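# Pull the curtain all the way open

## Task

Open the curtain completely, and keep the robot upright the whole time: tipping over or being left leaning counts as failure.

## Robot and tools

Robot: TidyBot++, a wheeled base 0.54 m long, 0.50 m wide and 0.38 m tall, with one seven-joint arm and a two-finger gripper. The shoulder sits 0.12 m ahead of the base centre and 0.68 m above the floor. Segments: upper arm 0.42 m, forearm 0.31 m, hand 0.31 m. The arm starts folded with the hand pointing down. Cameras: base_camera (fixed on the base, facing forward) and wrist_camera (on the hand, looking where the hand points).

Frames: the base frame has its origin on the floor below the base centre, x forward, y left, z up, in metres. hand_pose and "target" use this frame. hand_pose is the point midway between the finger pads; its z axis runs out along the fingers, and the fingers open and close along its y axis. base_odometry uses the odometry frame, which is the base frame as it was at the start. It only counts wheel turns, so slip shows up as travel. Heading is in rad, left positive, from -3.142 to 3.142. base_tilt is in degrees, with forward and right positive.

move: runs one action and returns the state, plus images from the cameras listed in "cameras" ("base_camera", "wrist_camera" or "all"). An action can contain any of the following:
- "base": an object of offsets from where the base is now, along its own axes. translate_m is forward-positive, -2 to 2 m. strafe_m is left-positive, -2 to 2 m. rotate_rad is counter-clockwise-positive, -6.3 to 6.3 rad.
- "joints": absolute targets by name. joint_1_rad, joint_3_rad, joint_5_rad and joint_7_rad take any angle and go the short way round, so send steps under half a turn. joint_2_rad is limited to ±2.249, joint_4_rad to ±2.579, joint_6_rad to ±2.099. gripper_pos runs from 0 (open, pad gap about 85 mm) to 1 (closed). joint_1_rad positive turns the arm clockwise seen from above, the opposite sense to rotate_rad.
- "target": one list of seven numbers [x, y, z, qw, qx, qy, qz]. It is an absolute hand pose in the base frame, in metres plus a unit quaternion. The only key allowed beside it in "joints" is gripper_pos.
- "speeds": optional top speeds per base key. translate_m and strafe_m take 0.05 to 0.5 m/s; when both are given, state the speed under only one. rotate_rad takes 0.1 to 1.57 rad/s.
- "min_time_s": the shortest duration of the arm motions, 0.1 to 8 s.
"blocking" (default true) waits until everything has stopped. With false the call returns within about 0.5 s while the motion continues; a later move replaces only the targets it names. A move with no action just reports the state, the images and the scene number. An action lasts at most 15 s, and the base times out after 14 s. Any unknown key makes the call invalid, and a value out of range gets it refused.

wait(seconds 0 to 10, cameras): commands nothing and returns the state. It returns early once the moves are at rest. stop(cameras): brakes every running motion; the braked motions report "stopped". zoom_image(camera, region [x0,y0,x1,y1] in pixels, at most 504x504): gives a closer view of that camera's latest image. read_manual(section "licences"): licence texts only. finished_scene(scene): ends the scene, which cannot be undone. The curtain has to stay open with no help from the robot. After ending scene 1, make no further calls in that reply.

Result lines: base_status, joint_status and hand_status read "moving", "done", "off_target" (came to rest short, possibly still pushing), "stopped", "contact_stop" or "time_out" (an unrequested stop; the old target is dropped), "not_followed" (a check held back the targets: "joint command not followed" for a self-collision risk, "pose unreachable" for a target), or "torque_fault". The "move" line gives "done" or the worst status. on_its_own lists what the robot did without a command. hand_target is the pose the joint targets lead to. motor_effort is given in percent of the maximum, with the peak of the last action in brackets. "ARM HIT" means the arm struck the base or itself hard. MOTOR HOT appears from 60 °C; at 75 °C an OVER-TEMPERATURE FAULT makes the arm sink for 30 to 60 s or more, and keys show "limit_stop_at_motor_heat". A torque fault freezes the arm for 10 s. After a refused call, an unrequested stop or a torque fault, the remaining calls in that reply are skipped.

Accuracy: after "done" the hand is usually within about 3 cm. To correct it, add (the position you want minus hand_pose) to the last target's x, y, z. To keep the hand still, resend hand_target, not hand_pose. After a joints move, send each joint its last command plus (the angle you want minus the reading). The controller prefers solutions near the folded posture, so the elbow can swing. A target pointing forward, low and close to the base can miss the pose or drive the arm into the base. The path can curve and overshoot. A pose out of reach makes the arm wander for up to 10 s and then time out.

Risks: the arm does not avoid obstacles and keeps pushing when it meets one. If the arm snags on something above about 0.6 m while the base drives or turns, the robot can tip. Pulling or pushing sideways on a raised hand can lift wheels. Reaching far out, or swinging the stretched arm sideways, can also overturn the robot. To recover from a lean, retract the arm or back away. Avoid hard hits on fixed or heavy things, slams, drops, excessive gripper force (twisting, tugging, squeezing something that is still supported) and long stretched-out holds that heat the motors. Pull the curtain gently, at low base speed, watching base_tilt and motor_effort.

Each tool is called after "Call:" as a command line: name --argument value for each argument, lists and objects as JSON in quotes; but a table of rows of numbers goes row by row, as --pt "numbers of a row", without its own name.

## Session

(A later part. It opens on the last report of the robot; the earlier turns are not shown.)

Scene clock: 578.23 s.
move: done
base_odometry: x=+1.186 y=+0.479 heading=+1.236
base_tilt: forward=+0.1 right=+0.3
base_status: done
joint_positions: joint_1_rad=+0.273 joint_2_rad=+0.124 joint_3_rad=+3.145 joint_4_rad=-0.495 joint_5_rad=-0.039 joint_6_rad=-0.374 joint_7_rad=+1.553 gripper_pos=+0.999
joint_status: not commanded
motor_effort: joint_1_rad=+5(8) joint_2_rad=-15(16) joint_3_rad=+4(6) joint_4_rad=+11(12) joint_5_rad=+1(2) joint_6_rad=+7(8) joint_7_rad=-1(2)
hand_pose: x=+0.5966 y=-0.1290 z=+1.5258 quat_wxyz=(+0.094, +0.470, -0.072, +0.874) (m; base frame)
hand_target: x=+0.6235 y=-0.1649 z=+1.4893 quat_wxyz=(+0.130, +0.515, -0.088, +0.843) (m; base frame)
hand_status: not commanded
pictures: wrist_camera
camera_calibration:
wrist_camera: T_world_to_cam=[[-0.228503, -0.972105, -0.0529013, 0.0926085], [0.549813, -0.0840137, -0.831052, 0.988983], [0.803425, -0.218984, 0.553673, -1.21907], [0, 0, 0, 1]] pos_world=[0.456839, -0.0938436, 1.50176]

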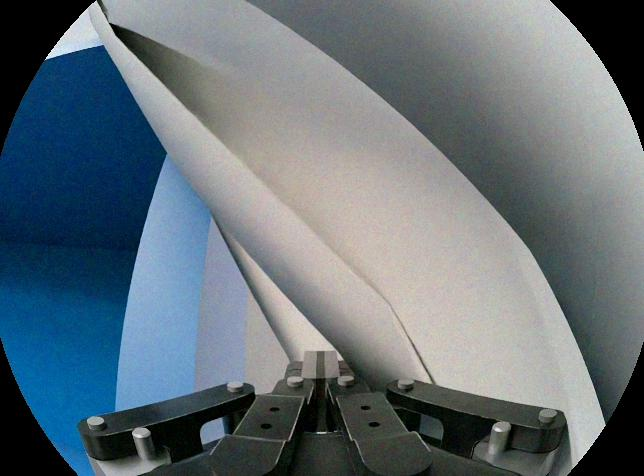

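Call:
move --base '{"strafe_m": -0.35}' --speeds '{"strafe_m": 0.15}' --cameras '["wrist_camera"]'

Call:
move --base '{"strafe_m": 0.7}' --speeds '{"strafe_m": 0.3}'

Call:
move --base '{"translate_m": -0.5}' --cameras '["wrist_camera"]'

Scene clock: 588.70 s.
move: done
base_odometry: x=+1.517 y=+0.364 heading=+1.236
base_tilt: forward=+0.1 right=+0.3
base_status: done
joint_positions: joint_1_rad=+0.268 joint_2_rad=+0.124 joint_3_rad=+3.142 joint_4_rad=-0.495 joint_5_rad=-0.039 joint_6_rad=-0.377 joint_7_rad=+1.553 gripper_pos=+0.999
joint_status: not commanded
motor_effort: joint_1_rad=+7(9) joint_2_rad=-16(18) joint_3_rad=+6(7) joint_4_rad=+13(13) joint_5_rad=+1(2) joint_6_rad=+9(9) joint_7_rad=-2(3)
hand_pose: x=+0.5984 y=-0.1255 z=+1.5247 quat_wxyz=(+0.090, +0.472, -0.070, +0.874) (m; base frame)
hand_target: x=+0.6235 y=-0.1649 z=+1.4893 quat_wxyz=(+0.130, +0.515, -0.088, +0.843) (m; base frame)
hand_status: not commanded
pictures: wrist_camera
camera_calibration:
wrist_camera: T_world_to_cam=[[-0.220367, -0.973961, -0.0532855, 0.0918285], [0.547578, -0.0783161, -0.833081, 0.992534], [0.807215, -0.212761, 0.550578, -1.21602], [0, 0, 0, 1]] pos_world=[0.458334, -0.0915529, 1.50127]

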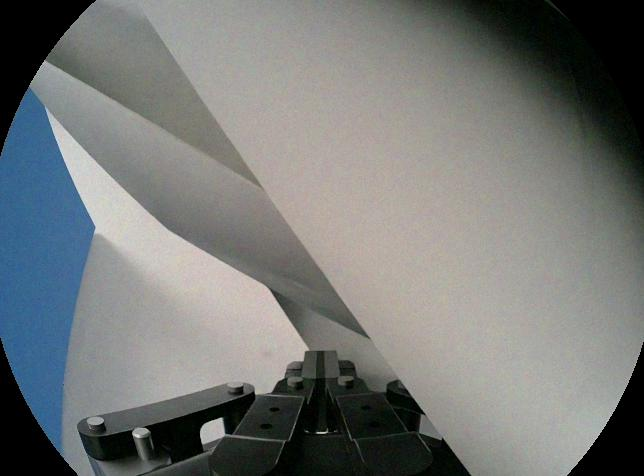

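Scene clock: 591.93 s.
move: done
base_odometry: x=+0.855 y=+0.594 heading=+1.237
base_tilt: forward=+0.0 right=+0.3
base_status: done
joint_positions: joint_1_rad=+0.291 joint_2_rad=+0.151 joint_3_rad=+3.160 joint_4_rad=-0.495 joint_5_rad=-0.007 joint_6_rad=-0.389 joint_7_rad=+1.553 gripper_pos=+0.999
joint_status: not commanded
motor_effort: joint_1_rad=+1(18) joint_2_rad=-18(27) joint_3_rad=+1(16) joint_4_rad=+12(17) joint_5_rad=+0(12) joint_6_rad=+7(11) joint_7_rad=-1(2)
hand_pose: x=+0.6162 y=-0.1540 z=+1.5076 quat_wxyz=(+0.123, +0.488, -0.080, +0.860) (m; base frame)
hand_target: x=+0.6235 y=-0.1649 z=+1.4893 quat_wxyz=(+0.130, +0.515, -0.088, +0.843) (m; base frame)
hand_status: not commanded
pictures: none

Scene clock: 594.17 s.
move: done
base_odometry: x=+0.691 y=+0.122 heading=+1.236
base_tilt: forward=+0.1 right=+0.3
base_status: done
joint_positions: joint_1_rad=+0.291 joint_2_rad=+0.147 joint_3_rad=+3.160 joint_4_rad=-0.495 joint_5_rad=-0.007 joint_6_rad=-0.389 joint_7_rad=+1.553 gripper_pos=+0.999
joint_status: not commanded
motor_effort: joint_1_rad=+1(2) joint_2_rad=-17(23) joint_3_rad=+0(1) joint_4_rad=+13(15) joint_5_rad=+0(1) joint_6_rad=+8(9) joint_7_rad=-1(1)
hand_pose: x=+0.6130 y=-0.1532 z=+1.5097 quat_wxyz=(+0.124, +0.487, -0.079, +0.861) (m; base frame)
hand_target: x=+0.6235 y=-0.1649 z=+1.4893 quat_wxyz=(+0.130, +0.515, -0.088, +0.843) (m; base frame)
hand_status: not commanded
pictures: wrist_camera
camera_calibration:
wrist_camera: T_world_to_cam=[[-0.287033, -0.957368, -0.0325485, 0.0794937], [0.507082, -0.123028, -0.853072, 1.01802], [0.812699, -0.261364, 0.520777, -1.19118], [0, 0, 0, 1]] pos_world=[0.474673, -0.109984, 1.49137]

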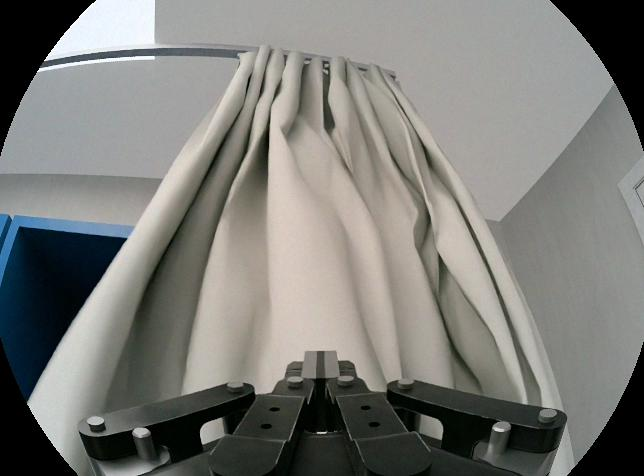

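Call:
finished_scene --scene 1

The scene is finished: the task was done.


## Next scene

The same job, from a new start.

Call:
move --joints '{"joint_6_rad": 0.95, "gripper_pos": 1}' --cameras '["all"]'

Call:
move --base '{"rotate_rad": 1.4}' --cameras '["all"]'

Call:
move --base '{"rotate_rad": -2.8}' --cameras '["all"]'

Scene clock: 2.33 s.
move: done
base_odometry: x=+0.000 y=+0.000 heading=+0.000
base_tilt: forward=+0.0 right=+0.3
base_status: not commanded
joint_positions: joint_1_rad=-0.014 joint_2_rad=-0.339 joint_3_rad=+3.100 joint_4_rad=-2.532 joint_5_rad=+0.004 joint_6_rad=+0.848 joint_7_rad=+1.562 gripper_pos=+0.999
joint_status: all done
motor_effort: joint_1_rad=+0(1) joint_2_rad=-6(7) joint_3_rad=+0(1) joint_4_rad=+16(17) joint_5_rad=-1(1) joint_6_rad=+9(10) joint_7_rad=-1(1)
hand_pose: x=+0.5367 y=+0.0284 z=+0.9646 quat_wxyz=(-0.020, +0.623, +0.021, +0.782) (m; base frame)
hand_target: x=+0.5280 y=+0.0285 z=+0.9950 quat_wxyz=(-0.021, +0.582, +0.021, +0.812) (m; base frame)
hand_status: not commanded
pictures: base_camera, wrist_camera
camera_calibration:
wrist_camera: T_world_to_cam=[[0.0556173, -0.998422, -0.00775892, 0.00706949], [0.230671, 0.0204095, -0.972818, 0.873824], [0.971441, 0.0523158, 0.231442, -0.612885], [0, 0, 0, 1]] pos_world=[0.393423, 0.0212876, 0.991973]

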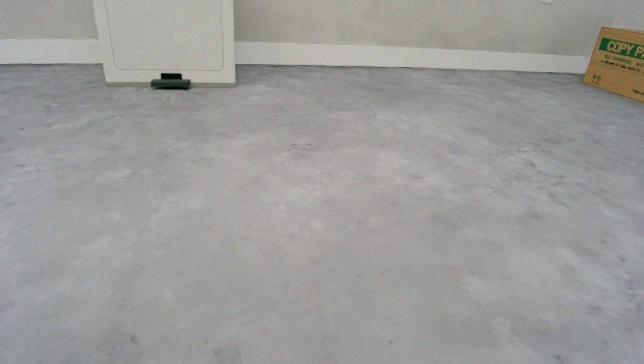

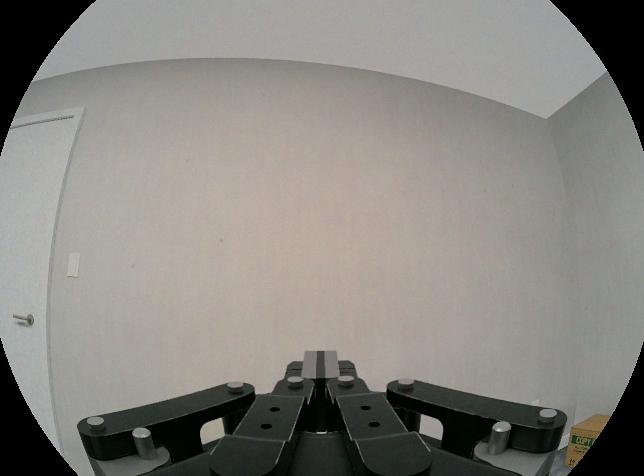

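Scene clock: 4.53 s.
move: done
base_odometry: x=+0.000 y=+0.000 heading=+1.399
base_tilt: forward=+0.1 right=+0.3
base_status: done
joint_positions: joint_1_rad=-0.014 joint_2_rad=-0.339 joint_3_rad=+3.100 joint_4_rad=-2.532 joint_5_rad=+0.004 joint_6_rad=+0.849 joint_7_rad=+1.562 gripper_pos=+0.999
joint_status: not commanded
motor_effort: joint_1_rad=+0(1) joint_2_rad=-7(7) joint_3_rad=+0(2) joint_4_rad=+16(17) joint_5_rad=+0(2) joint_6_rad=+9(10) joint_7_rad=-1(1)
hand_pose: x=+0.5367 y=+0.0285 z=+0.9647 quat_wxyz=(-0.020, +0.623, +0.021, +0.782) (m; base frame)
hand_target: x=+0.5280 y=+0.0285 z=+0.9950 quat_wxyz=(-0.021, +0.582, +0.021, +0.812) (m; base frame)
hand_status: not commanded
pictures: base_camera, wrist_camera
camera_calibration:
wrist_camera: T_world_to_cam=[[0.0558123, -0.998412, -0.00770985, 0.00694961], [0.230857, 0.020417, -0.972773, 0.87373], [0.971386, 0.0525129, 0.23163, -0.612956], [0, 0, 0, 1]] pos_world=[0.393322, 0.0212877, 0.991973]

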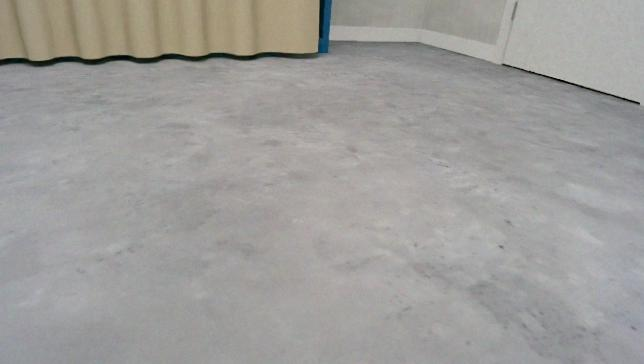

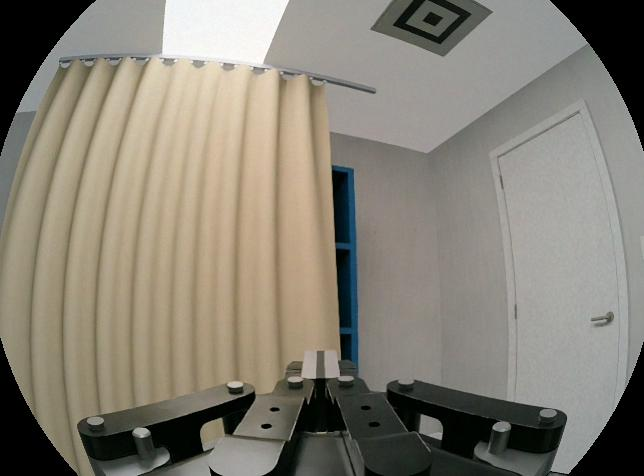

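Scene clock: 7.73 s.
move: done
base_odometry: x=+0.000 y=+0.000 heading=-1.400
base_tilt: forward=+0.0 right=+0.3
base_status: done
joint_positions: joint_1_rad=-0.014 joint_2_rad=-0.339 joint_3_rad=+3.099 joint_4_rad=-2.532 joint_5_rad=+0.004 joint_6_rad=+0.849 joint_7_rad=+1.562 gripper_pos=+0.999
joint_status: not commanded
motor_effort: joint_1_rad=+0(1) joint_2_rad=-6(8) joint_3_rad=+0(2) joint_4_rad=+17(17) joint_5_rad=-1(2) joint_6_rad=+9(10) joint_7_rad=-1(1)
hand_pose: x=+0.5366 y=+0.0288 z=+0.9647 quat_wxyz=(-0.020, +0.623, +0.022, +0.782) (m; base frame)
hand_target: x=+0.5280 y=+0.0285 z=+0.9950 quat_wxyz=(-0.021, +0.582, +0.021, +0.812) (m; base frame)
hand_status: not commanded
pictures: base_camera, wrist_camera
camera_calibration:
wrist_camera: T_world_to_cam=[[0.056299, -0.998385, -0.00760199, 0.00685063], [0.230847, 0.0204245, -0.972776, 0.873731], [0.97136, 0.0530114, 0.231624, -0.61296], [0, 0, 0, 1]] pos_world=[0.393321, 0.021488, 0.991973]

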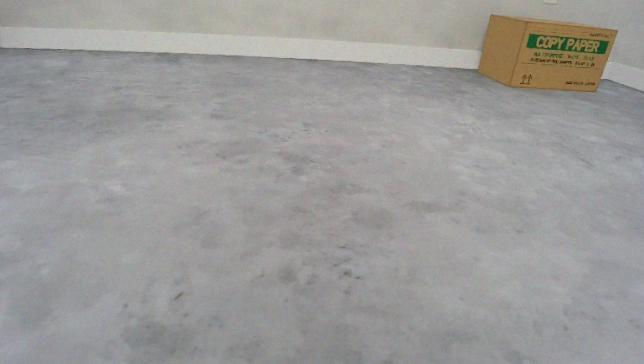

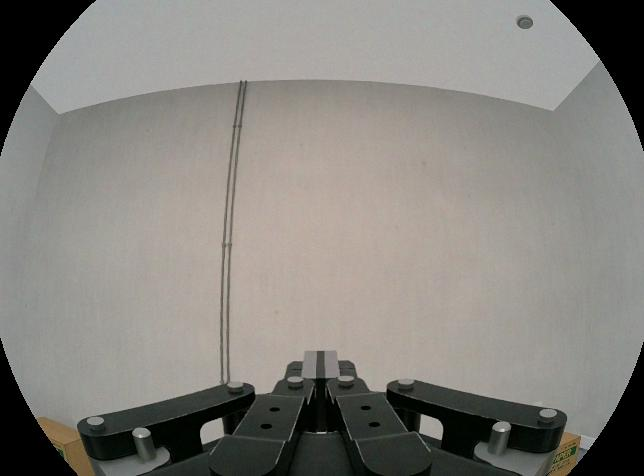

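Call:
move --base '{"translate_m": -1.14, "strafe_m": 1.02, "rotate_rad": 3.08}' --speeds '{"rotate_rad": 1.0}' --joints '{"joint_1_rad": -0.3, "joint_2_rad": 0.15, "joint_4_rad": -0.5, "joint_6_rad": -0.45}' --cameras '["all"]'

Scene clock: 38.07 s.
move: done
base_odometry: x=+0.812 y=+1.297 heading=+1.679
base_tilt: forward=+0.1 right=+0.3
base_status: done
joint_positions: joint_1_rad=-0.291 joint_2_rad=+0.138 joint_3_rad=+3.105 joint_4_rad=-0.526 joint_5_rad=+0.004 joint_6_rad=-0.369 joint_7_rad=+1.562 gripper_pos=+0.999
joint_status: all done
motor_effort: joint_1_rad=+0(2) joint_2_rad=-17(23) joint_3_rad=+0(3) joint_4_rad=+13(20) joint_5_rad=-1(2) joint_6_rad=+8(10) joint_7_rad=-1(1)
hand_pose: x=+0.6112 y=+0.1640 z=+1.5055 quat_wxyz=(-0.145, +0.488, +0.077, +0.857) (m; base frame)
hand_target: x=+0.6198 y=+0.1734 z=+1.4894 quat_wxyz=(-0.148, +0.516, +0.084, +0.840) (m; base frame)
hand_status: not commanded
pictures: base_camera, wrist_camera
camera_calibration:
wrist_camera: T_world_to_cam=[[0.326459, -0.944848, -0.0262263, -0.00412897], [0.483189, 0.190667, -0.854502, 1.0196], [0.812375, 0.266287, 0.518785, -1.188], [0, 0, 0, 1]] pos_world=[0.473793, 0.118045, 1.48746]

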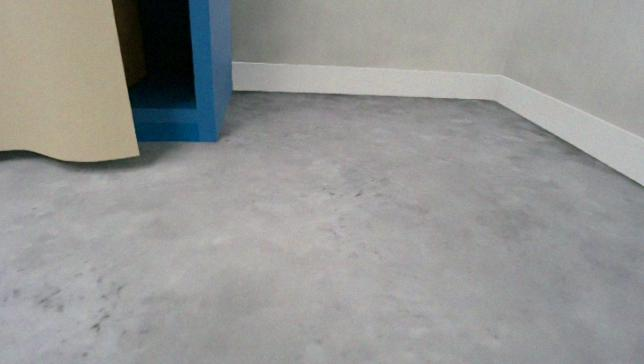

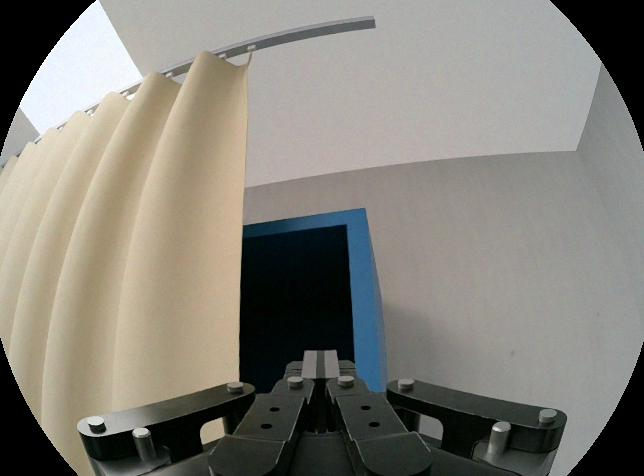

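Call:
move --base '{"translate_m": 0.364, "strafe_m": -0.03, "rotate_rad": 0.1}' --cameras '["all"]'

Scene clock: 60.83 s.
move: done
base_odometry: x=+0.802 y=+1.662 heading=+1.780
base_tilt: forward=+0.1 right=+0.3
base_status: done
joint_positions: joint_1_rad=-0.301 joint_2_rad=+0.145 joint_3_rad=+3.102 joint_4_rad=-0.520 joint_5_rad=+0.004 joint_6_rad=-0.371 joint_7_rad=+1.562 gripper_pos=+0.999
joint_status: not commanded
motor_effort: joint_1_rad=+0(3) joint_2_rad=-18(23) joint_3_rad=+0(2) joint_4_rad=+13(15) joint_5_rad=-1(2) joint_6_rad=+7(10) joint_7_rad=-1(1)
hand_pose: x=+0.6124 y=+0.1706 z=+1.5043 quat_wxyz=(-0.150, +0.489, +0.080, +0.856) (m; base frame)
hand_target: x=+0.6198 y=+0.1734 z=+1.4894 quat_wxyz=(-0.148, +0.516, +0.084, +0.840) (m; base frame)
hand_status: not commanded
pictures: base_camera, wrist_camera
camera_calibration:
wrist_camera: T_world_to_cam=[[0.337909, -0.940795, -0.0268714, -0.00503841], [0.478696, 0.196377, -0.855737, 1.02049], [0.81035, 0.276299, 0.516712, -1.18737], [0, 0, 0, 1]] pos_world=[0.475385, 0.122928, 1.48666]

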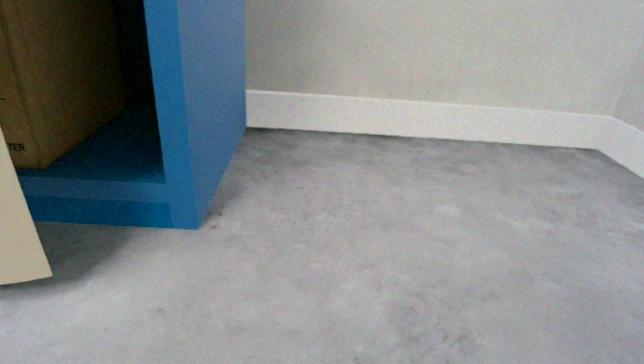

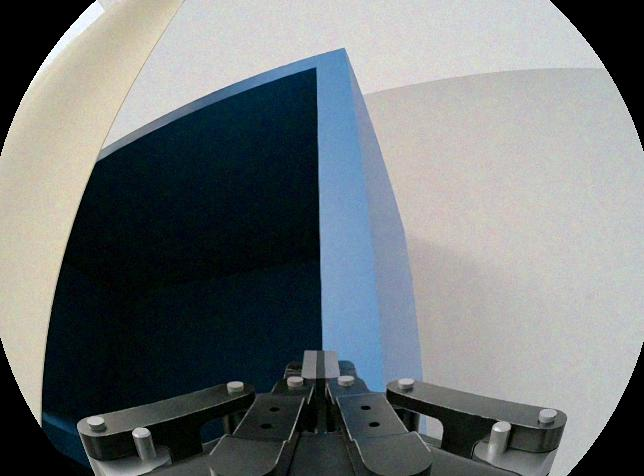

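Call:
move --base '{"translate_m": 0.025, "strafe_m": 0.9}' --speeds '{"strafe_m": 0.3}' --cameras '["all"]'

Scene clock: 77.30 s.
move: done
base_odometry: x=-0.084 y=+1.500 heading=+1.779
base_tilt: forward=+0.0 right=+0.3
base_status: done
joint_positions: joint_1_rad=-0.300 joint_2_rad=+0.145 joint_3_rad=+3.102 joint_4_rad=-0.520 joint_5_rad=+0.004 joint_6_rad=-0.371 joint_7_rad=+1.562 gripper_pos=+0.999
joint_status: not commanded
motor_effort: joint_1_rad=-1(2) joint_2_rad=-17(19) joint_3_rad=-1(2) joint_4_rad=+12(13) joint_5_rad=-1(1) joint_6_rad=+7(9) joint_7_rad=-1(1)
hand_pose: x=+0.6123 y=+0.1703 z=+1.5044 quat_wxyz=(-0.150, +0.489, +0.079, +0.856) (m; base frame)
hand_target: x=+0.6198 y=+0.1734 z=+1.4894 quat_wxyz=(-0.148, +0.516, +0.084, +0.840) (m; base frame)
hand_status: not commanded
pictures: base_camera, wrist_camera
camera_calibration:
wrist_camera: T_world_to_cam=[[0.337516, -0.940936, -0.0268914, -0.00498955], [0.478965, 0.196259, -0.855614, 1.02032], [0.810355, 0.275904, 0.516916, -1.18762], [0, 0, 0, 1]] pos_world=[0.475385, 0.122728, 1.48676]

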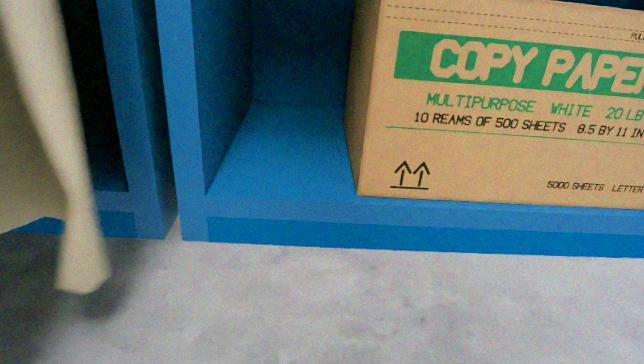

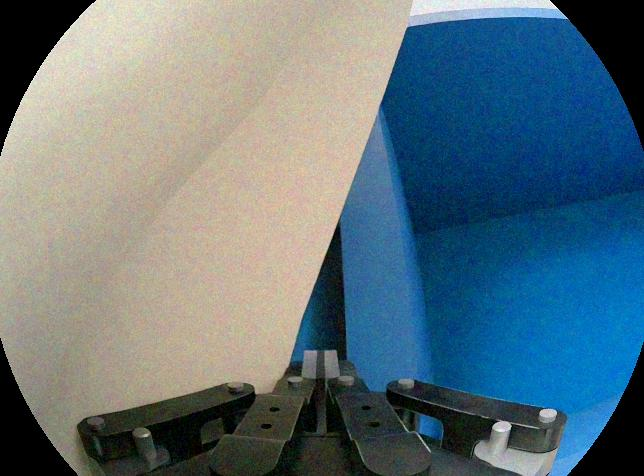

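Call:
move --base '{"translate_m": -0.03, "strafe_m": 0.8}' --speeds '{"strafe_m": 0.3}' --cameras '["all"]'

Scene clock: 93.30 s.
move: done
base_odometry: x=-0.860 y=+1.305 heading=+1.779
base_tilt: forward=+0.1 right=+0.3
base_status: done
joint_positions: joint_1_rad=-0.292 joint_2_rad=+0.145 joint_3_rad=+3.103 joint_4_rad=-0.517 joint_5_rad=+0.004 joint_6_rad=-0.371 joint_7_rad=+1.562 gripper_pos=+0.999
joint_status: not commanded
motor_effort: joint_1_rad=-4(4) joint_2_rad=-17(18) joint_3_rad=-3(4) joint_4_rad=+12(13) joint_5_rad=-2(2) joint_6_rad=+8(9) joint_7_rad=-1(1)
hand_pose: x=+0.6127 y=+0.1653 z=+1.5058 quat_wxyz=(-0.146, +0.488, +0.077, +0.857) (m; base frame)
hand_target: x=+0.6198 y=+0.1734 z=+1.4894 quat_wxyz=(-0.148, +0.516, +0.084, +0.840) (m; base frame)
hand_status: not commanded
pictures: base_camera, wrist_camera
camera_calibration:
wrist_camera: T_world_to_cam=[[0.328483, -0.944134, -0.0266553, -0.00411123], [0.483326, 0.192271, -0.854065, 1.01799], [0.811477, 0.267663, 0.519482, -1.19049], [0, 0, 0, 1]] pos_world=[0.475388, 0.11904, 1.48776]

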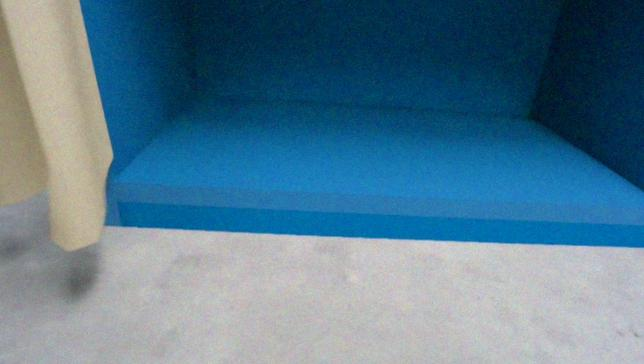

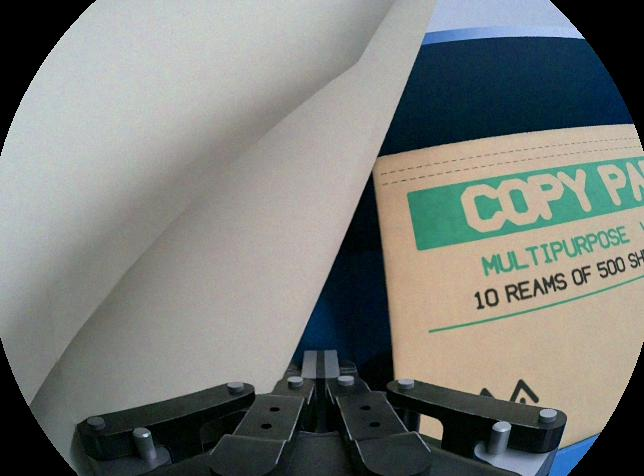

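Call:
move --base '{"translate_m": -0.02, "strafe_m": 0.6}' --speeds '{"strafe_m": 0.2}' --cameras '["all"]'

Scene clock: 102.43 s.
move: done
base_odometry: x=-1.443 y=+1.162 heading=+1.779
base_tilt: forward=+0.1 right=+0.3
base_status: done
joint_positions: joint_1_rad=-0.251 joint_2_rad=+0.144 joint_3_rad=+3.136 joint_4_rad=-0.502 joint_5_rad=+0.004 joint_6_rad=-0.382 joint_7_rad=+1.562 gripper_pos=+0.999
joint_status: not commanded
motor_effort: joint_1_rad=-11(12) joint_2_rad=-15(19) joint_3_rad=-8(9) joint_4_rad=+13(14) joint_5_rad=-5(5) joint_6_rad=+8(10) joint_7_rad=+0(1)
hand_pose: x=+0.6182 y=+0.1309 z=+1.5101 quat_wxyz=(-0.113, +0.488, +0.061, +0.863) (m; base frame)
hand_target: x=+0.6198 y=+0.1734 z=+1.4894 quat_wxyz=(-0.148, +0.516, +0.084, +0.840) (m; base frame)
hand_status: not commanded
pictures: base_camera, wrist_camera
camera_calibration:
wrist_camera: T_world_to_cam=[[0.257804, -0.96595, -0.0218413, 0.00109258], [0.501283, 0.153045, -0.851641, 1.01593], [0.825985, 0.208608, 0.523671, -1.19544], [0, 0, 0, 1]] pos_world=[0.477866, 0.0949508, 1.49125]

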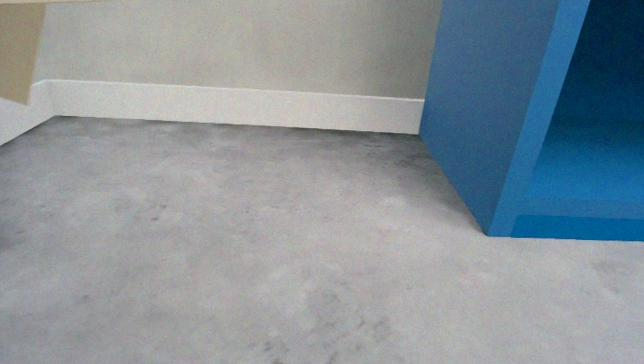

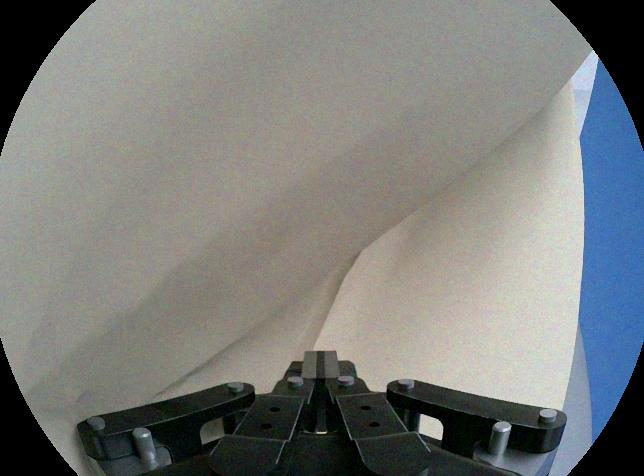

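Call:
move --base '{"strafe_m": 0.15}' --speeds '{"strafe_m": 0.15}'

Call:
move --base '{"strafe_m": -0.75}' --speeds '{"strafe_m": 0.3}' --cameras '["wrist_camera"]'

Call:
move --base '{"translate_m": -0.4}' --cameras '["wrist_camera"]'

Scene clock: 111.33 s.
move: done
base_odometry: x=-1.590 y=+1.131 heading=+1.779
base_tilt: forward=+0.1 right=+0.4
base_status: done
joint_positions: joint_1_rad=-0.235 joint_2_rad=+0.144 joint_3_rad=+3.148 joint_4_rad=-0.501 joint_5_rad=+0.004 joint_6_rad=-0.390 joint_7_rad=+1.562 gripper_pos=+0.999
joint_status: not commanded
motor_effort: joint_1_rad=-13(14) joint_2_rad=-16(21) joint_3_rad=-10(11) joint_4_rad=+12(16) joint_5_rad=-4(5) joint_6_rad=+7(11) joint_7_rad=+1(1)
hand_pose: x=+0.6221 y=+0.1189 z=+1.5084 quat_wxyz=(-0.101, +0.492, +0.055, +0.863) (m; base frame)
hand_target: x=+0.6198 y=+0.1734 z=+1.4894 quat_wxyz=(-0.148, +0.516, +0.084, +0.840) (m; base frame)
hand_status: not commanded
pictures: none

Scene clock: 114.90 s.
move: done
base_odometry: x=-0.855 y=+1.285 heading=+1.778
base_tilt: forward=+0.1 right=+0.3
base_status: done
joint_positions: joint_1_rad=-0.278 joint_2_rad=+0.164 joint_3_rad=+3.121 joint_4_rad=-0.509 joint_5_rad=+0.004 joint_6_rad=-0.415 joint_7_rad=+1.562 gripper_pos=+0.999
joint_status: not commanded
motor_effort: joint_1_rad=-1(13) joint_2_rad=-20(28) joint_3_rad=-1(10) joint_4_rad=+14(20) joint_5_rad=-1(4) joint_6_rad=+9(16) joint_7_rad=-1(3)
hand_pose: x=+0.6362 y=+0.1571 z=+1.4869 quat_wxyz=(-0.130, +0.513, +0.074, +0.846) (m; base frame)
hand_target: x=+0.6198 y=+0.1734 z=+1.4894 quat_wxyz=(-0.148, +0.516, +0.084, +0.840) (m; base frame)
hand_status: not commanded
pictures: wrist_camera
camera_calibration:
wrist_camera: T_world_to_cam=[[0.297021, -0.954549, -0.0247902, -0.00110055], [0.443101, 0.160781, -0.881936, 1.06405], [0.845837, 0.250968, 0.470717, -1.14424], [0, 0, 0, 1]] pos_world=[0.496687, 0.115039, 1.47701]

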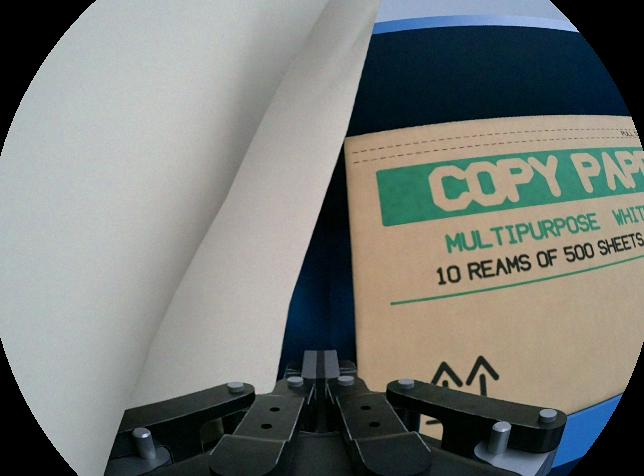

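Scene clock: 117.00 s.
move: done
base_odometry: x=-0.773 y=+0.894 heading=+1.779
base_tilt: forward=+0.0 right=+0.3
base_status: done
joint_positions: joint_1_rad=-0.289 joint_2_rad=+0.148 joint_3_rad=+3.112 joint_4_rad=-0.508 joint_5_rad=+0.004 joint_6_rad=-0.415 joint_7_rad=+1.562 gripper_pos=+0.999
joint_status: not commanded
motor_effort: joint_1_rad=+1(2) joint_2_rad=-19(27) joint_3_rad=+0(2) joint_4_rad=+13(17) joint_5_rad=+0(2) joint_6_rad=+8(10) joint_7_rad=-1(1)
hand_pose: x=+0.6198 y=+0.1624 z=+1.4964 quat_wxyz=(-0.139, +0.504, +0.077, +0.849) (m; base frame)
hand_target: x=+0.6198 y=+0.1734 z=+1.4894 quat_wxyz=(-0.148, +0.516, +0.084, +0.840) (m; base frame)
hand_status: not commanded
pictures: wrist_camera
camera_calibration:
wrist_camera: T_world_to_cam=[[0.316801, -0.948141, -0.0258175, -0.00279965], [0.454418, 0.175614, -0.873306, 1.0565], [0.832551, 0.264932, 0.486487, -1.15382], [0, 0, 0, 1]] pos_world=[0.481409, 0.117494, 1.48389]

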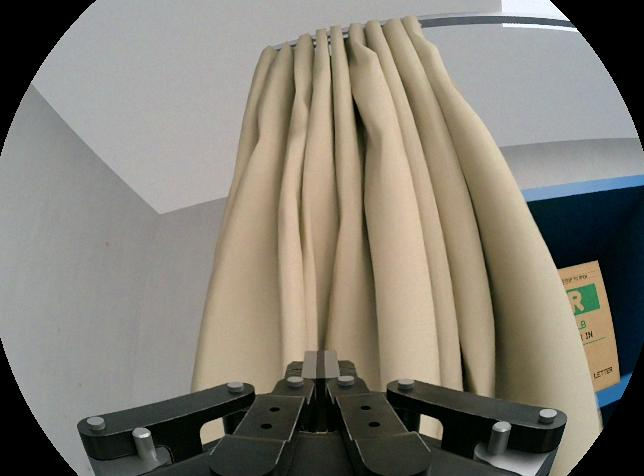

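Call:
finished_scene --scene 2

The scene is finished: the task was done.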